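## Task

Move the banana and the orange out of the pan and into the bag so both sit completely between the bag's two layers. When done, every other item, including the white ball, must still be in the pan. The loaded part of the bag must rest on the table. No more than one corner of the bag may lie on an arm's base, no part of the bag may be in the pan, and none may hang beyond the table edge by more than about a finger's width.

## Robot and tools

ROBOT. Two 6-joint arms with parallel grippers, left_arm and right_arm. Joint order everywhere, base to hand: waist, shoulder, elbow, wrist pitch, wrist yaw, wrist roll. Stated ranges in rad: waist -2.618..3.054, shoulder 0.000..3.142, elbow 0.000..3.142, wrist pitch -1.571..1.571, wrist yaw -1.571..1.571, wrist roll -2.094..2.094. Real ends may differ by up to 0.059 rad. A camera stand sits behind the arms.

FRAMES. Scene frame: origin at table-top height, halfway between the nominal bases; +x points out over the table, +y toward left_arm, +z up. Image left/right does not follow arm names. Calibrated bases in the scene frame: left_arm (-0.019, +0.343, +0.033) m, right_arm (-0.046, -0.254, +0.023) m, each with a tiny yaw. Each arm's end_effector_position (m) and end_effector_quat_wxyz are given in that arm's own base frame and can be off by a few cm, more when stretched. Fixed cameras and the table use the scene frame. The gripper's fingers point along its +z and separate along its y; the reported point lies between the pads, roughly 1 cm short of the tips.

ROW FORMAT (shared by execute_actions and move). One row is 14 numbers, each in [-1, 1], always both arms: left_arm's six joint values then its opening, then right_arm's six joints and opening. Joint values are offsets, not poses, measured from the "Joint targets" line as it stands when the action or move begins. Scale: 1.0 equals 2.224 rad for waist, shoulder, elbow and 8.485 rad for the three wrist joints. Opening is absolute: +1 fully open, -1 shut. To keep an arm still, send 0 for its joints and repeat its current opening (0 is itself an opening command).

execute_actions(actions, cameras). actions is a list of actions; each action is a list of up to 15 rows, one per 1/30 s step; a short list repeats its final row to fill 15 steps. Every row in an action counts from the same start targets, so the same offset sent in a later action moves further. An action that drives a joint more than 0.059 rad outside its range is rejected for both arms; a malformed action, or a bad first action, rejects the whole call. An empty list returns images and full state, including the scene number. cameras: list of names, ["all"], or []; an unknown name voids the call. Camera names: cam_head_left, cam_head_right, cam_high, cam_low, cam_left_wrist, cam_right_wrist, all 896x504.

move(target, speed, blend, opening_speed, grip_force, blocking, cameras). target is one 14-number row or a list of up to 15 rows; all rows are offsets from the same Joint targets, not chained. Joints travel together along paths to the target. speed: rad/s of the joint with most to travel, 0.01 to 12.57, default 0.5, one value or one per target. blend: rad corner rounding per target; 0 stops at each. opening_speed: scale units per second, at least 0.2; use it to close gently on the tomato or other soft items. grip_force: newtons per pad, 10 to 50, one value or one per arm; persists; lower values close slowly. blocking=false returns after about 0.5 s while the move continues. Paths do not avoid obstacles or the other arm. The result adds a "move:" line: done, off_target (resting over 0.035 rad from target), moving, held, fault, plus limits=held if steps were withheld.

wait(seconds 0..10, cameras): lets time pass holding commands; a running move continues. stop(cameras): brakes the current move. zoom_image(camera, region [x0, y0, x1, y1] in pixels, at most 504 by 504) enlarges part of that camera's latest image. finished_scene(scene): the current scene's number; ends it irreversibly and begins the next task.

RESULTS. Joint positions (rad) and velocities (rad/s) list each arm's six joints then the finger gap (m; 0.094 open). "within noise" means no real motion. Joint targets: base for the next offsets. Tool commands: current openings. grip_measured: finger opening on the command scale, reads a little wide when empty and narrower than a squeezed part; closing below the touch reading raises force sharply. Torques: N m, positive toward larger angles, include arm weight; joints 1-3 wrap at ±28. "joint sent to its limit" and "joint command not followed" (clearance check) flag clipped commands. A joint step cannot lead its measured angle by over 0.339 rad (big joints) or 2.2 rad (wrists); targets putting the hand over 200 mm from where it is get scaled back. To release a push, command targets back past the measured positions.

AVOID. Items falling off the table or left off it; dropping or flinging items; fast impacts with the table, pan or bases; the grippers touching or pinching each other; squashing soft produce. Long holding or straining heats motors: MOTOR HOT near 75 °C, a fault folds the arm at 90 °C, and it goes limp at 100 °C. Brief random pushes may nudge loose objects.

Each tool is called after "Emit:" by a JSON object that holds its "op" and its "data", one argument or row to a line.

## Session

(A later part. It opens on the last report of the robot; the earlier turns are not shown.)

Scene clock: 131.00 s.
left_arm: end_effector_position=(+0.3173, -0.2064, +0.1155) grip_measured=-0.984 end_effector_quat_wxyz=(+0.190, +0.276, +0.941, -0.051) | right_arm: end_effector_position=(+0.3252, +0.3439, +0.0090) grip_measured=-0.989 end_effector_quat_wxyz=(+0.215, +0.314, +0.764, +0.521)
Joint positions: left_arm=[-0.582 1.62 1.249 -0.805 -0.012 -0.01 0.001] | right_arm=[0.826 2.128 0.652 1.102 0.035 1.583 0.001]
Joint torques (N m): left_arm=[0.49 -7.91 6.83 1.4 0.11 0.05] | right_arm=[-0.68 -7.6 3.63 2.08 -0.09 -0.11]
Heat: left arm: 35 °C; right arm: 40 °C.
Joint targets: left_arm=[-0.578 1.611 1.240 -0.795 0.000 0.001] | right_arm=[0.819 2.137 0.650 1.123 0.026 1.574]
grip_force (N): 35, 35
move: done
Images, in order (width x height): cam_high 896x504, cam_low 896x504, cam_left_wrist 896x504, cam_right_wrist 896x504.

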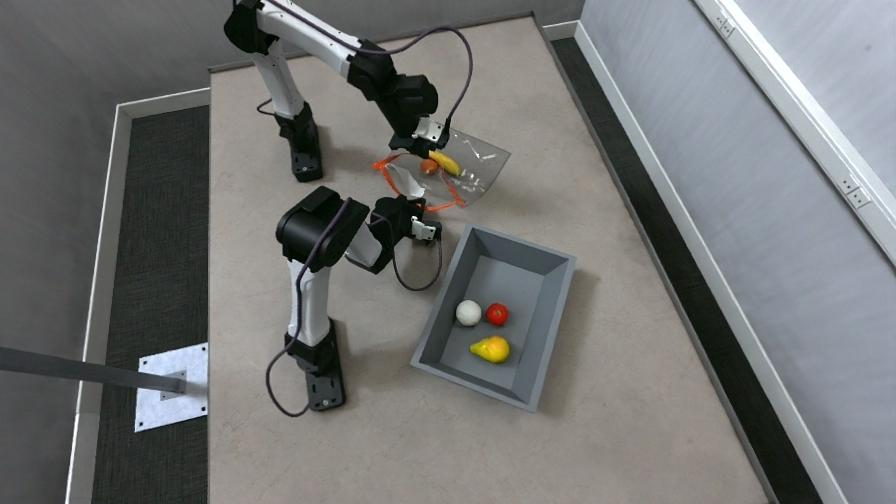

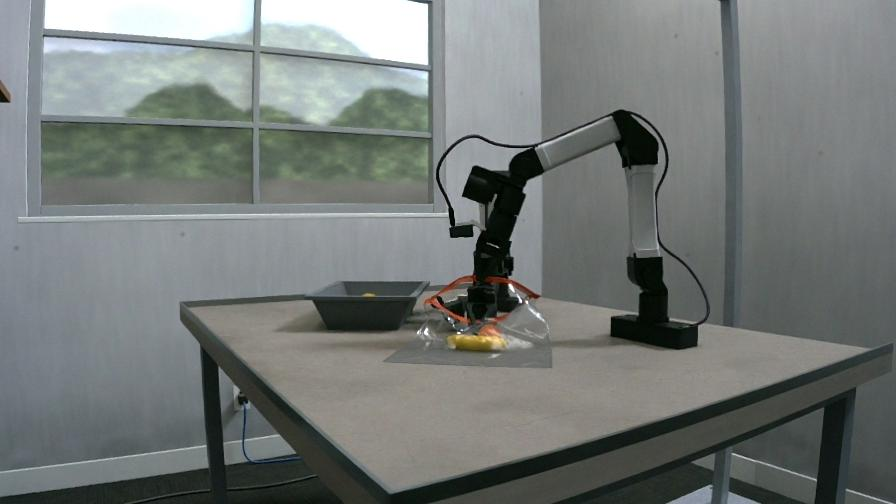

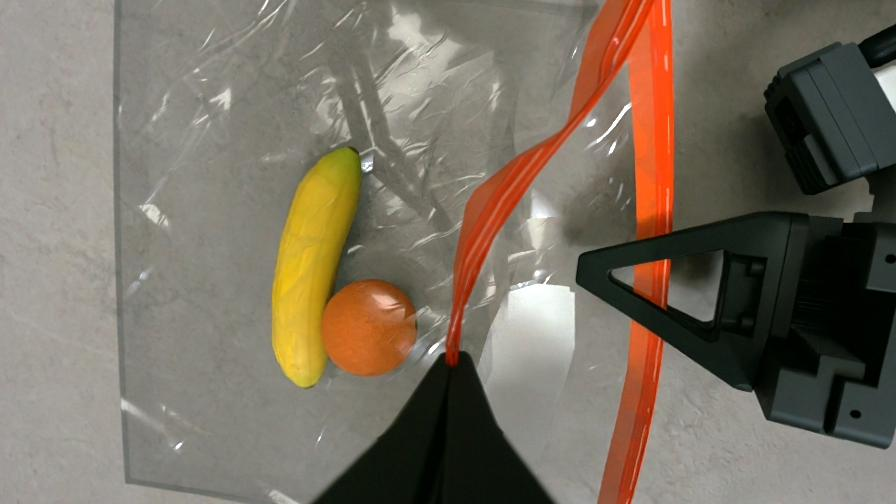

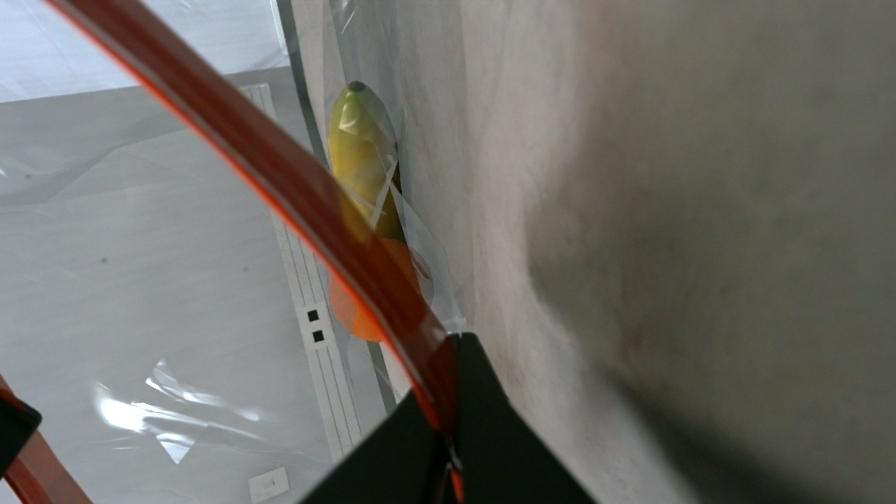

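Emit:
{"op": "move", "data": {
  "target": [
    [0,0,0,0,0,0,-1,0,0,0,0,0,0,-0.35],
    [0,0,0,0,0,0,-1,0,-0.0225,0,0,0,0,-0.35]
  ],
  "speed": 0.3,
  "opening_speed": 0.5,
  "cameras": ["cam_left_wrist","cam_right_wrist"]
}}

Scene clock: 134.07 s.
left_arm: end_effector_position=(+0.3174, -0.2064, +0.1156) grip_measured=-0.984 end_effector_quat_wxyz=(+0.190, +0.276, +0.941, -0.052) | right_arm: end_effector_position=(+0.3253, +0.3440, +0.0091) grip_measured=-0.351 end_effector_quat_wxyz=(+0.215, +0.314, +0.764, +0.521)
Joint positions: left_arm=[-0.582 1.62 1.249 -0.805 -0.012 -0.01 0.001] | right_arm=[0.826 2.128 0.652 1.103 0.035 1.583 0.03]
Joint torques (N m): left_arm=[0.55 -7.94 6.84 1.4 0.12 0.05] | right_arm=[-0.68 -11.99 3.62 2.08 -0.08 -0.11]
Heat: left arm: 35 °C; right arm: 39 °C.
Joint targets: left_arm=[-0.578 1.611 1.240 -0.795 0.000 0.001] | right_arm=[0.819 2.087 0.650 1.123 0.026 1.574]
grip_force (N): 35, 35
move: off_target (right_arm); right_arm: the shoulder is farthest, 0.041 rad from its target
Images, in order (width x height): cam_left_wrist 896x504, cam_right_wrist 896x504.

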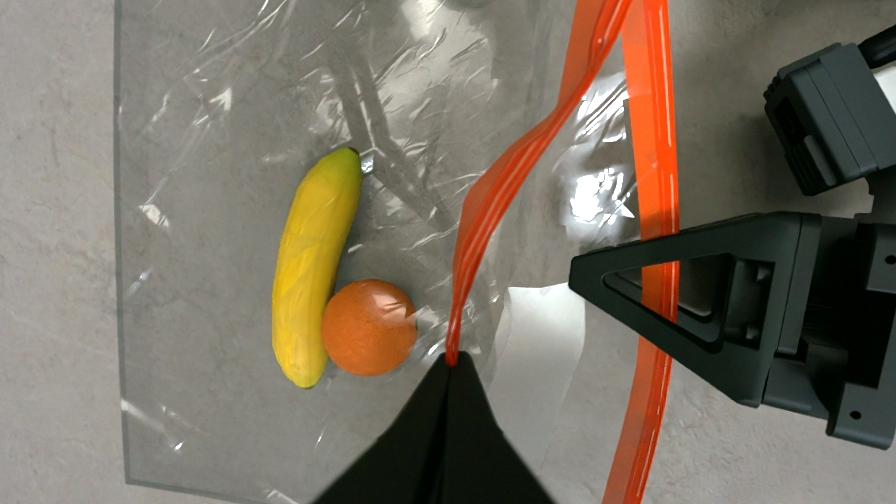

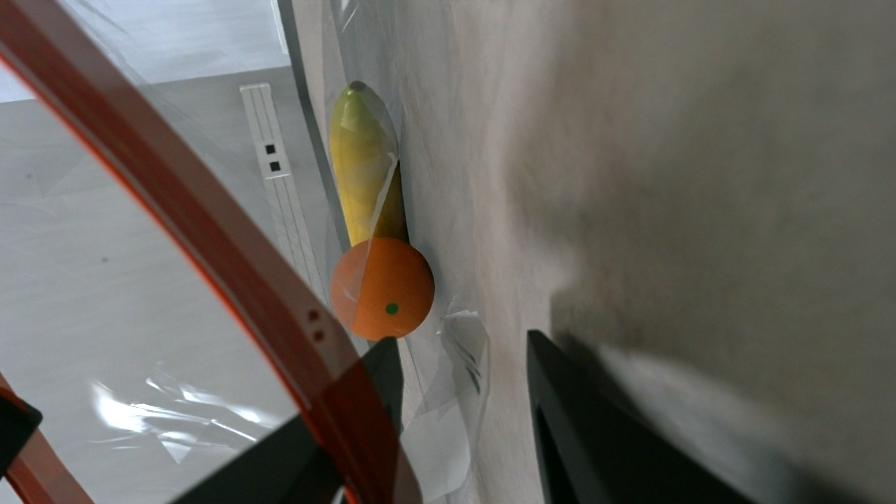

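Emit:
{"op": "move", "data": {
  "target": [0,0,0,0,0,0,-1,0,-0.1259,-0.1407,0.0029,0,0,-0.35],
  "speed": 0.3,
  "cameras": ["cam_left_wrist","cam_right_wrist","cam_high"]
}}

Scene clock: 135.80 s.
left_arm: end_effector_position=(+0.3174, -0.2064, +0.1156) grip_measured=-0.984 end_effector_quat_wxyz=(+0.190, +0.276, +0.941, -0.052) | right_arm: end_effector_position=(+0.2744, +0.2889, +0.0381) grip_measured=-0.351 end_effector_quat_wxyz=(+0.215, +0.314, +0.763, +0.522)
Joint positions: left_arm=[-0.582 1.62 1.249 -0.805 -0.012 -0.01 0.001] | right_arm=[0.826 1.838 0.34 1.127 0.034 1.583 0.03]
Joint torques (N m): left_arm=[0.49 -7.92 6.89 1.4 0.12 0.05] | right_arm=[-0.69 -8.73 3.38 2.09 -0.08 -0.11]
Heat: left arm: 35 °C; right arm: 40 °C.
Joint targets: left_arm=[-0.578 1.611 1.240 -0.795 0.000 0.001] | right_arm=[0.819 1.807 0.337 1.148 0.026 1.574]
grip_force (N): 35, 35
move: done
Images, in order (width x height): cam_high 896x504, cam_left_wrist 896x504, cam_right_wrist 896x504.

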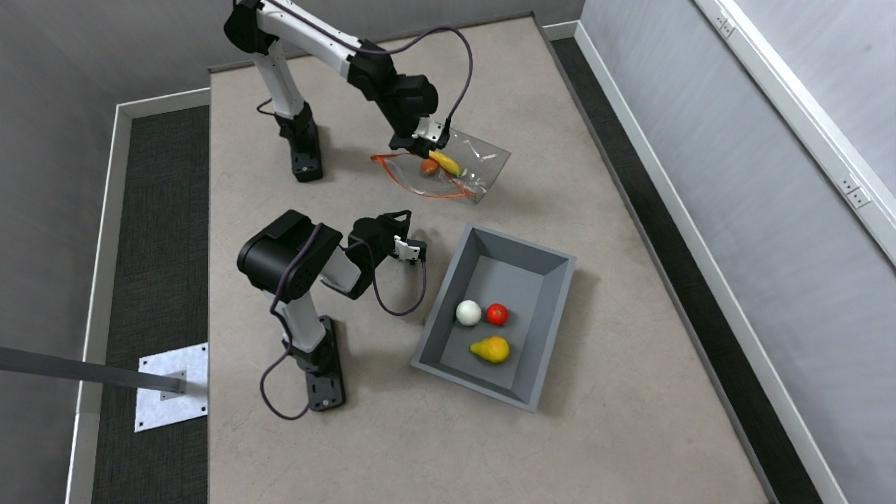

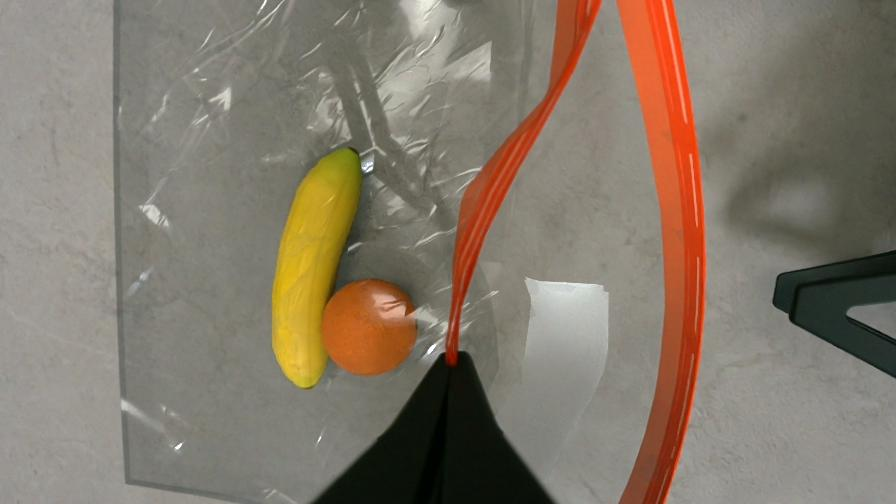

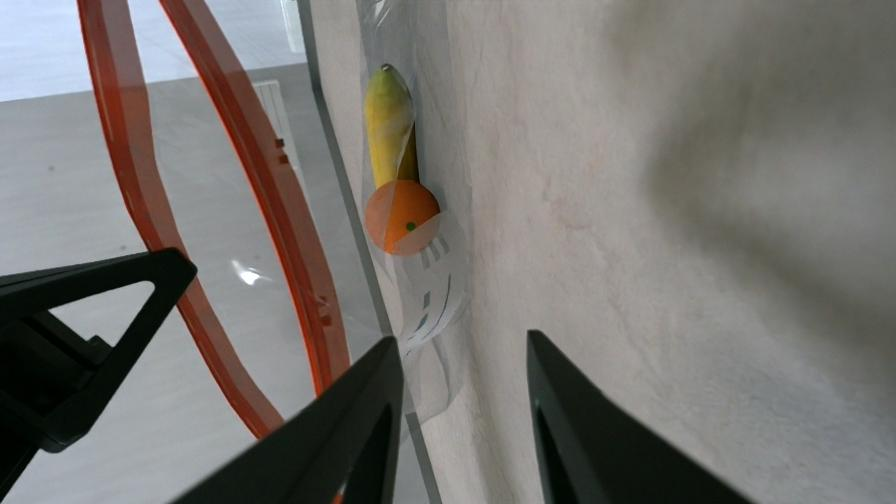

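Emit:
{"op": "move", "data": {
  "target": [-0.0418,0.0315,-0.0647,0.0192,0,0,-1,-0.045,-0.1605,0,0,0,0,-0.35],
  "speed": 0.4,
  "cameras": ["cam_left_wrist","cam_low","cam_high"]
}}

Scene clock: 138.60 s.
left_arm: end_effector_position=(+0.2950, -0.2292, +0.0645) grip_measured=-0.984 end_effector_quat_wxyz=(+0.173, +0.316, +0.931, -0.055) | right_arm: end_effector_position=(+0.3034, +0.2611, +0.1813) grip_measured=-0.351 end_effector_quat_wxyz=(+0.298, +0.304, +0.637, +0.643)
Joint positions: left_arm=[-0.666 1.669 1.105 -0.642 -0.012 -0.01 0.001] | right_arm=[0.725 1.471 0.34 1.136 0.033 1.583 0.03]
Joint torques (N m): left_arm=[-0.14 -6.43 6.52 1.31 0.12 0.05] | right_arm=[-0.59 -6.43 5.29 2.05 -0.1 -0.11]
Heat: left arm: 35 °C; right arm: 40 °C.
Joint targets: left_arm=[-0.671 1.681 1.096 -0.632 0.000 0.001] | right_arm=[0.718 1.450 0.337 1.148 0.026 1.574]
grip_force (N): 35, 35
move: done
Images, in order (width x height): cam_high 896x504, cam_low 896x504, cam_left_wrist 896x504.

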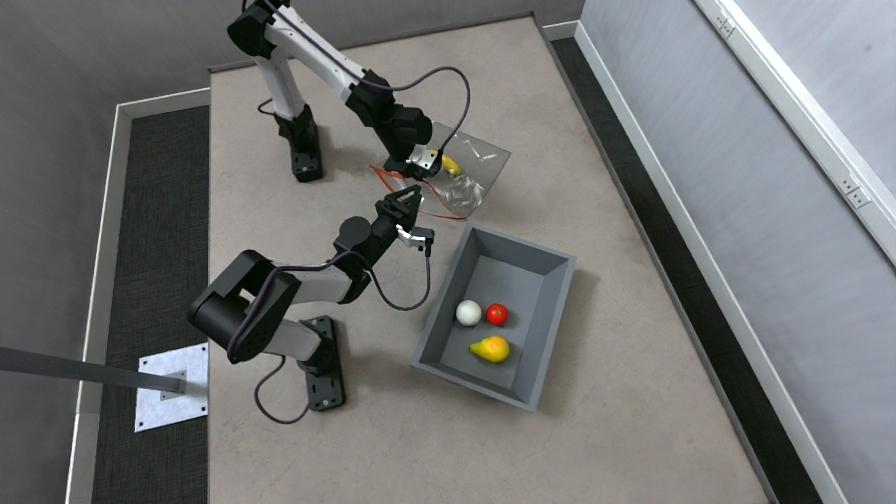

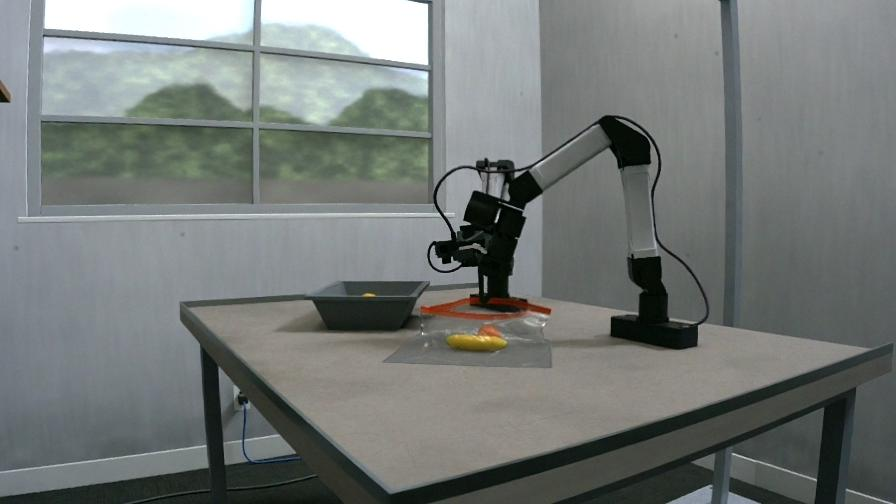

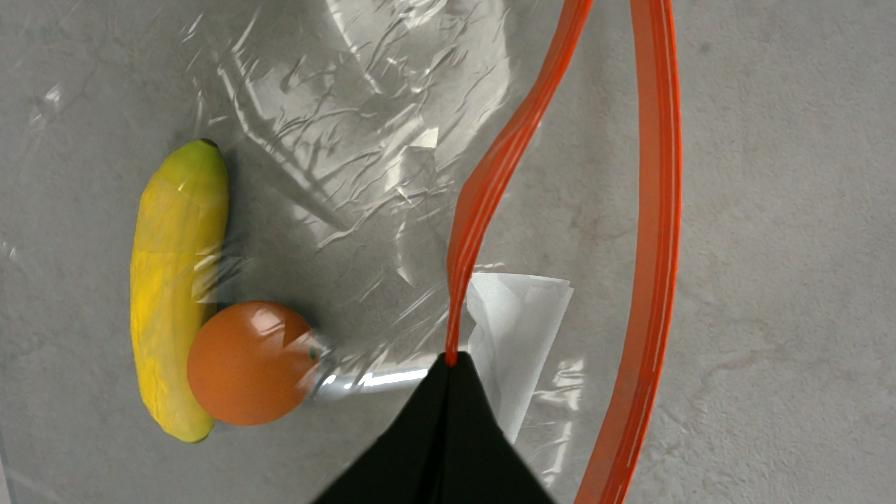

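Emit:
{"op": "move", "data": {
  "target": [
    [0,0,0,0,0,0,-1,-0.2248,-0.1124,0,0,0,0,-0.35],
    [-0.0427,0.0432,-0.0665,0.0291,0,0,-1,-0.2248,-0.1124,0,0,0,0,-0.35]
  ],
  "speed": [0.8,0.3],
  "blend": 0.08,
  "cameras": ["cam_left_wrist","cam_low","cam_high"]
}}

Scene clock: 142.67 s.
left_arm: end_effector_position=(+0.2712, -0.2557, +0.0056) grip_measured=-0.984 end_effector_quat_wxyz=(+0.172, +0.360, +0.915, -0.063) | right_arm: end_effector_position=(+0.3627, +0.0781, +0.2748) grip_measured=-0.351 end_effector_quat_wxyz=(+0.497, +0.391, +0.468, +0.617)
Joint positions: left_arm=[-0.762 1.764 0.957 -0.395 -0.012 -0.01 0.001] | right_arm=[0.225 1.217 0.34 1.136 0.028 1.582 0.03]
Joint torques (N m): left_arm=[-0.12 -6.68 5.93 1.33 0.11 0.05] | right_arm=[-0.64 -4.74 6.17 1.93 -0.07 -0.11]
Heat: left arm: 35 °C; right arm: 39 °C.
Joint targets: left_arm=[-0.766 1.777 0.949 -0.385 0.000 0.001] | right_arm=[0.218 1.200 0.337 1.148 0.026 1.574]
grip_force (N): 35, 35
move: done
Images, in order (width x height): cam_high 896x504, cam_low 896x504, cam_left_wrist 896x504.

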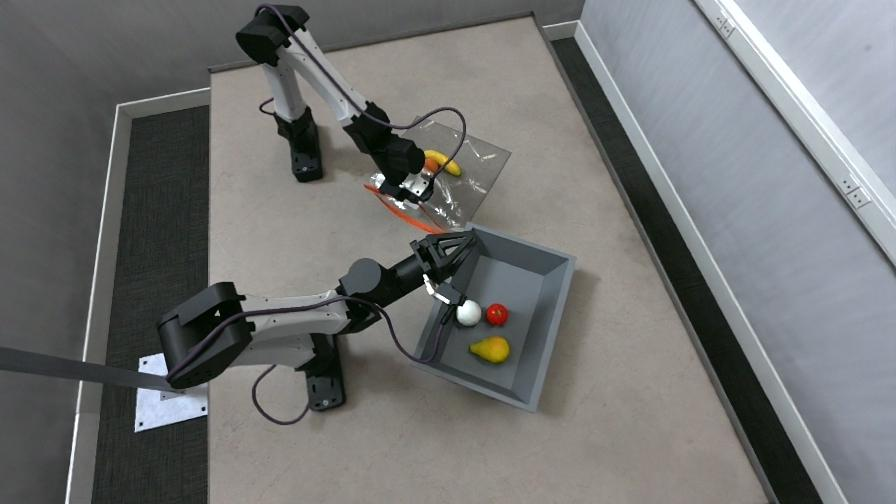

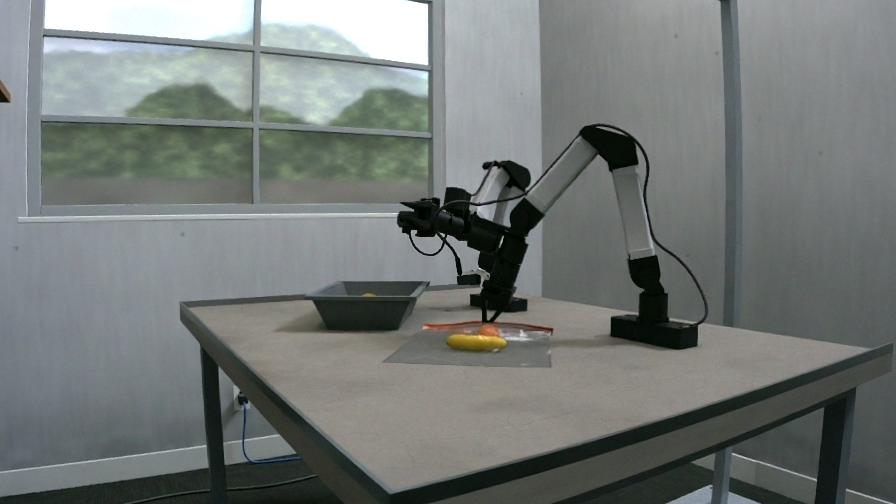

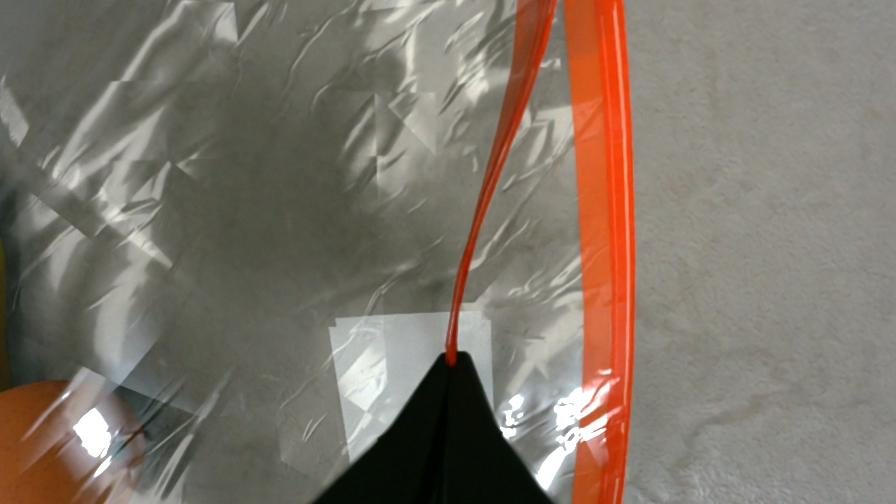

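Emit:
{"op": "move", "data": {
  "target": [-0.0394,0.005,0,0,0,0,-1,0,0,0,0,0,0,-0.35],
  "speed": 0.15,
  "cameras": ["cam_left_wrist","cam_low","cam_high"]
}}

Scene clock: 144.43 s.
left_arm: end_effector_position=(+0.2475, -0.2780, +0.0028) grip_measured=-0.984 end_effector_quat_wxyz=(+0.166, +0.400, +0.899, -0.069) | right_arm: end_effector_position=(+0.3627, +0.0781, +0.2748) grip_measured=-0.351 end_effector_quat_wxyz=(+0.497, +0.391, +0.468, +0.617)
Joint positions: left_arm=[-0.849 1.773 0.957 -0.394 -0.012 -0.01 0.001] | right_arm=[0.225 1.217 0.34 1.136 0.028 1.582 0.03]
Joint torques (N m): left_arm=[-0.16 -6.52 5.9 1.33 0.11 0.04] | right_arm=[-0.62 -4.71 6.17 1.92 -0.07 -0.1]
Heat: left arm: 35 °C; right arm: 39 °C.
Joint targets: left_arm=[-0.854 1.789 0.949 -0.385 0.000 0.001] | right_arm=[0.218 1.200 0.337 1.148 0.026 1.574]
grip_force (N): 35, 35
move: done
Images, in order (width x height): cam_high 896x504, cam_low 896x504, cam_left_wrist 896x504.

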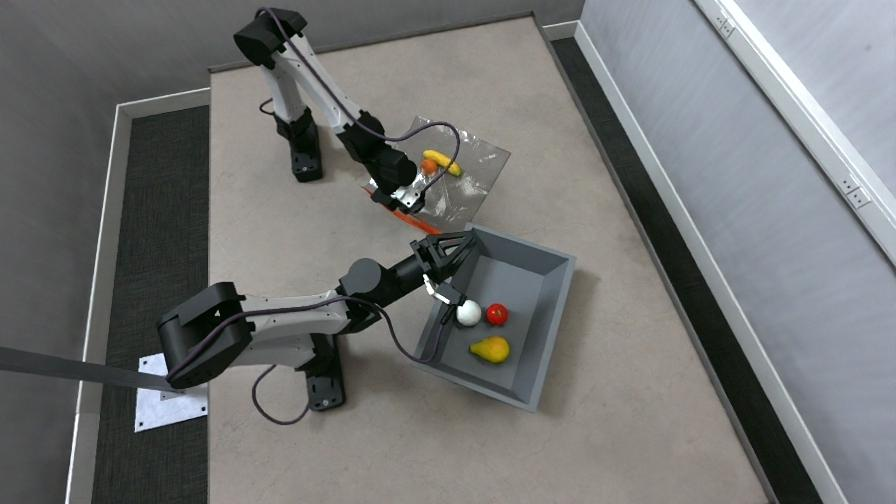

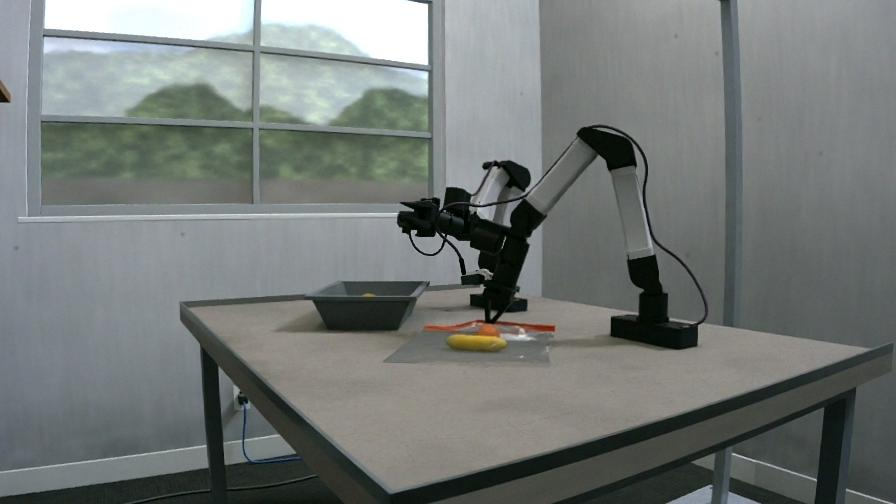

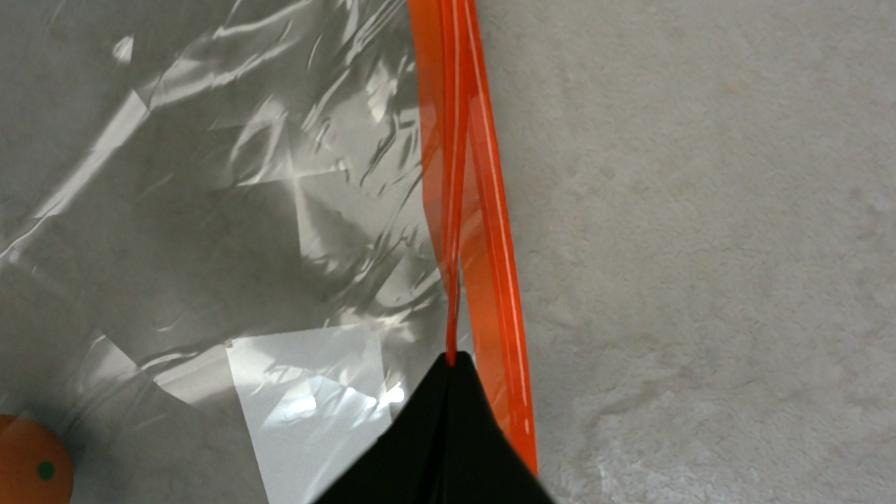

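Emit:
{"op": "move", "data": {
  "target": [0,0,0,0,0,0,-0.35,0,0,0,0,0,0,-0.35],
  "opening_speed": 0.5,
  "cameras": ["cam_left_wrist"]
}}

Scene clock: 146.17 s.
left_arm: end_effector_position=(+0.2475, -0.2780, +0.0028) grip_measured=-0.352 end_effector_quat_wxyz=(+0.166, +0.400, +0.899, -0.069) | right_arm: end_effector_position=(+0.3627, +0.0781, +0.2748) grip_measured=-0.351 end_effector_quat_wxyz=(+0.497, +0.391, +0.468, +0.617)
Joint positions: left_arm=[-0.849 1.773 0.957 -0.394 -0.012 -0.01 0.03] | right_arm=[0.225 1.217 0.34 1.136 0.028 1.582 0.03]
Joint torques (N m): left_arm=[-0.14 -6.45 5.86 1.32 0.12 0.05] | right_arm=[-0.62 -4.74 6.17 1.93 -0.07 -0.11]
Heat: left arm: 35 °C; right arm: 39 °C.
Joint targets: left_arm=[-0.854 1.789 0.949 -0.385 0.000 0.001] | right_arm=[0.218 1.200 0.337 1.148 0.026 1.574]
grip_force (N): 35, 35
move: done
Images, in order (width x height): cam_left_wrist 896x504.

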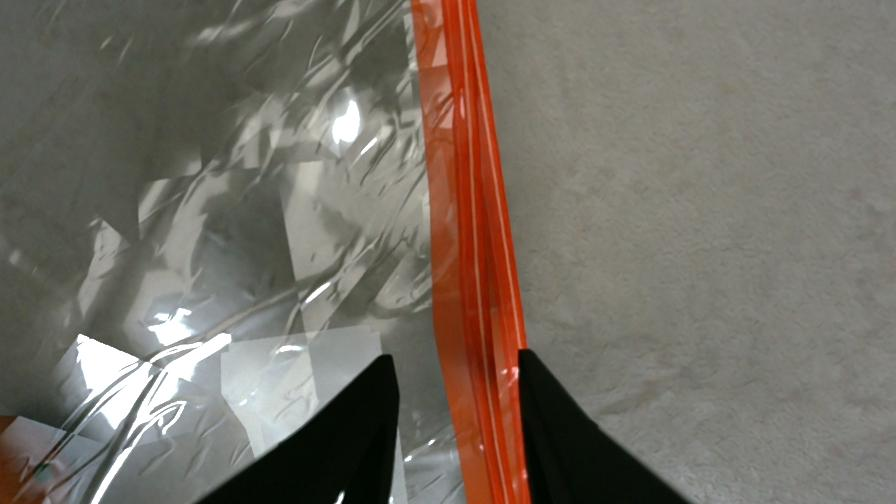

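Emit:
{"op": "move", "data": {
  "target": [
    [-0.0,-0.018,0.009,0,0,0,-0.35,0,0,0,0,0,0,-0.35],
    [0,-0.1079,0.0373,-0.033,0,0,-0.35,0,0,0,0,0,0,-0.35],
    [0,-0.27,0.0373,-0.033,0,0,-0.35,0,0,0,0,0,0,-0.35]
  ],
  "speed": [0.2,0.25,0.5],
  "blend": 0.02,
  "cameras": ["all"]
}}

Scene clock: 149.13 s.
left_arm: end_effector_position=(+0.2272, -0.2550, +0.1910) grip_measured=-0.352 end_effector_quat_wxyz=(+0.331, +0.378, +0.852, -0.145) | right_arm: end_effector_position=(+0.3627, +0.0781, +0.2748) grip_measured=-0.351 end_effector_quat_wxyz=(+0.497, +0.391, +0.468, +0.617)
Joint positions: left_arm=[-0.849 1.193 1.014 -0.652 -0.012 -0.01 0.03] | right_arm=[0.225 1.217 0.34 1.136 0.028 1.582 0.03]
Joint torques (N m): left_arm=[-0.13 -4.29 10.1 1.75 0.13 0.05] | right_arm=[-0.62 -4.72 6.16 1.92 -0.07 -0.1]
Heat: left arm: 35 °C; right arm: 38 °C.
Joint targets: left_arm=[-0.854 1.188 1.031 -0.665 0.000 0.001] | right_arm=[0.218 1.200 0.337 1.148 0.026 1.574]
grip_force (N): 35, 35
move: done

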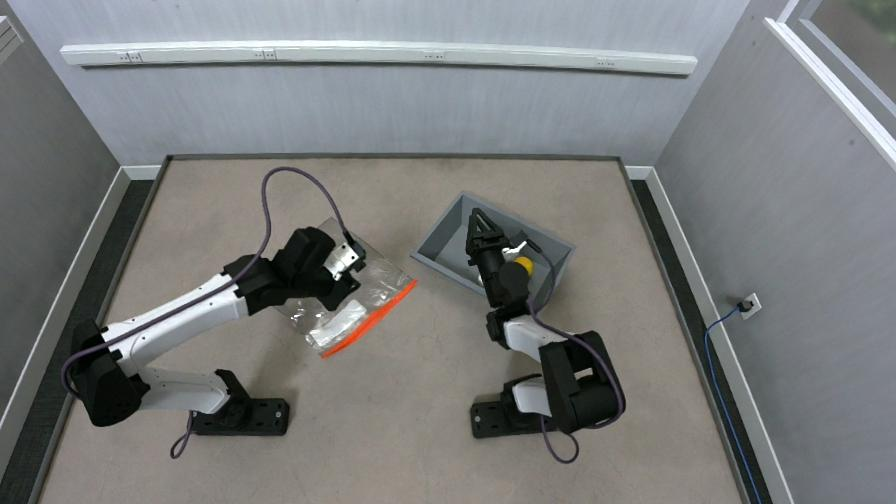

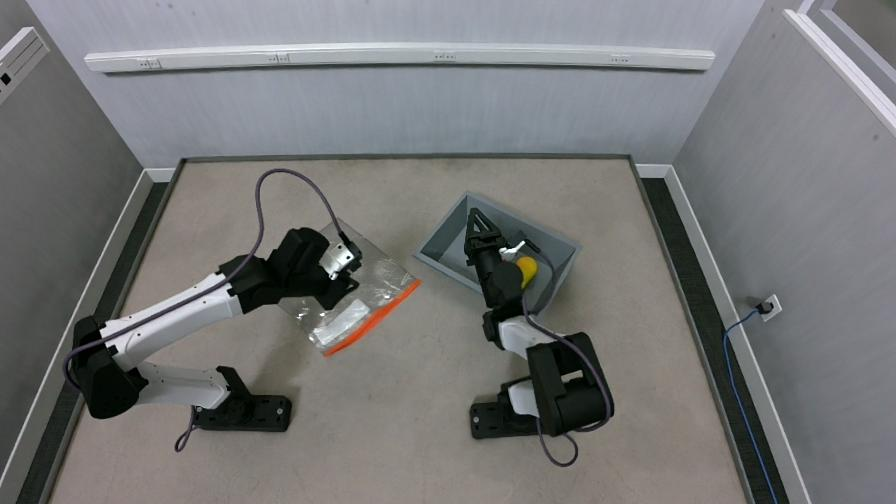

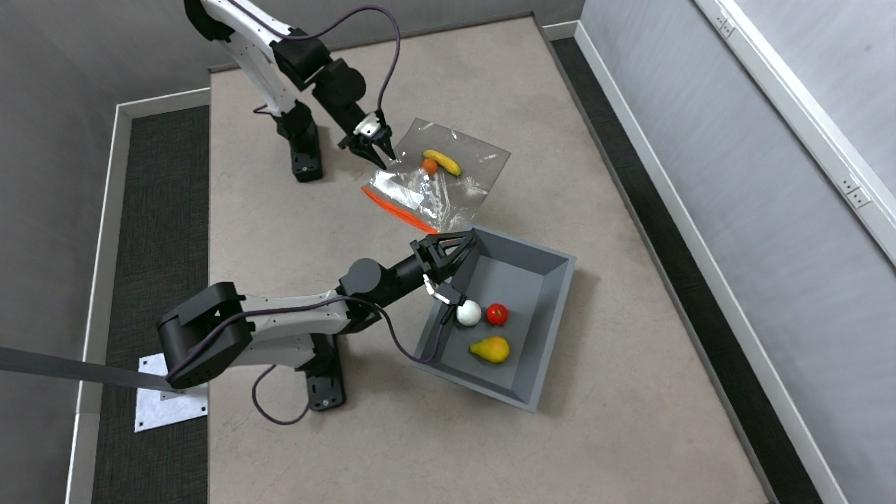

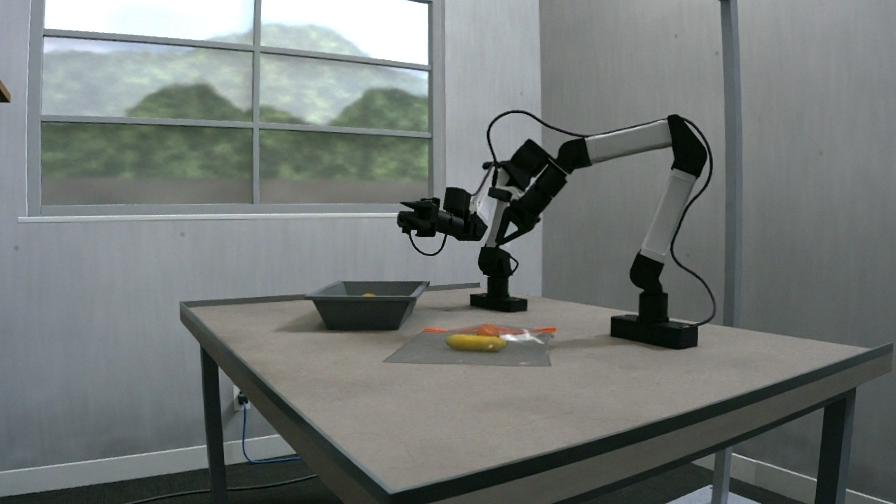

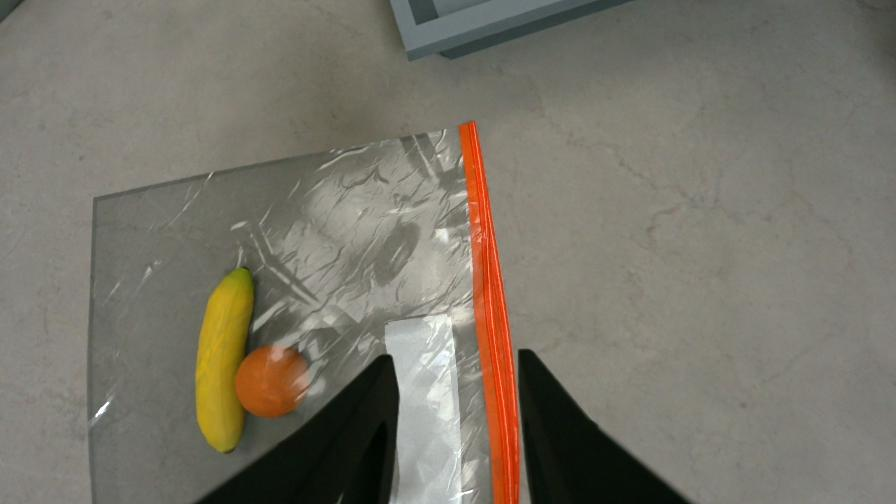

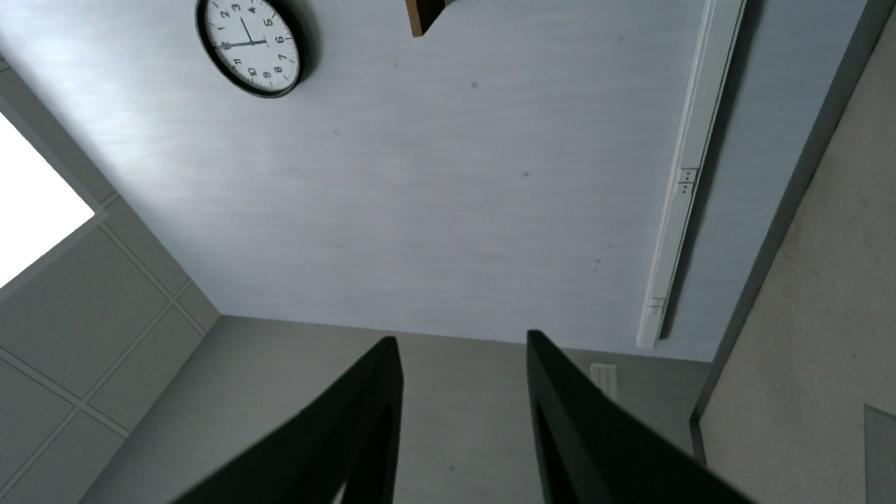

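Emit:
{"op": "finished_scene", "data": {
  "scene": 2
}}

The scene is finished: the task was done.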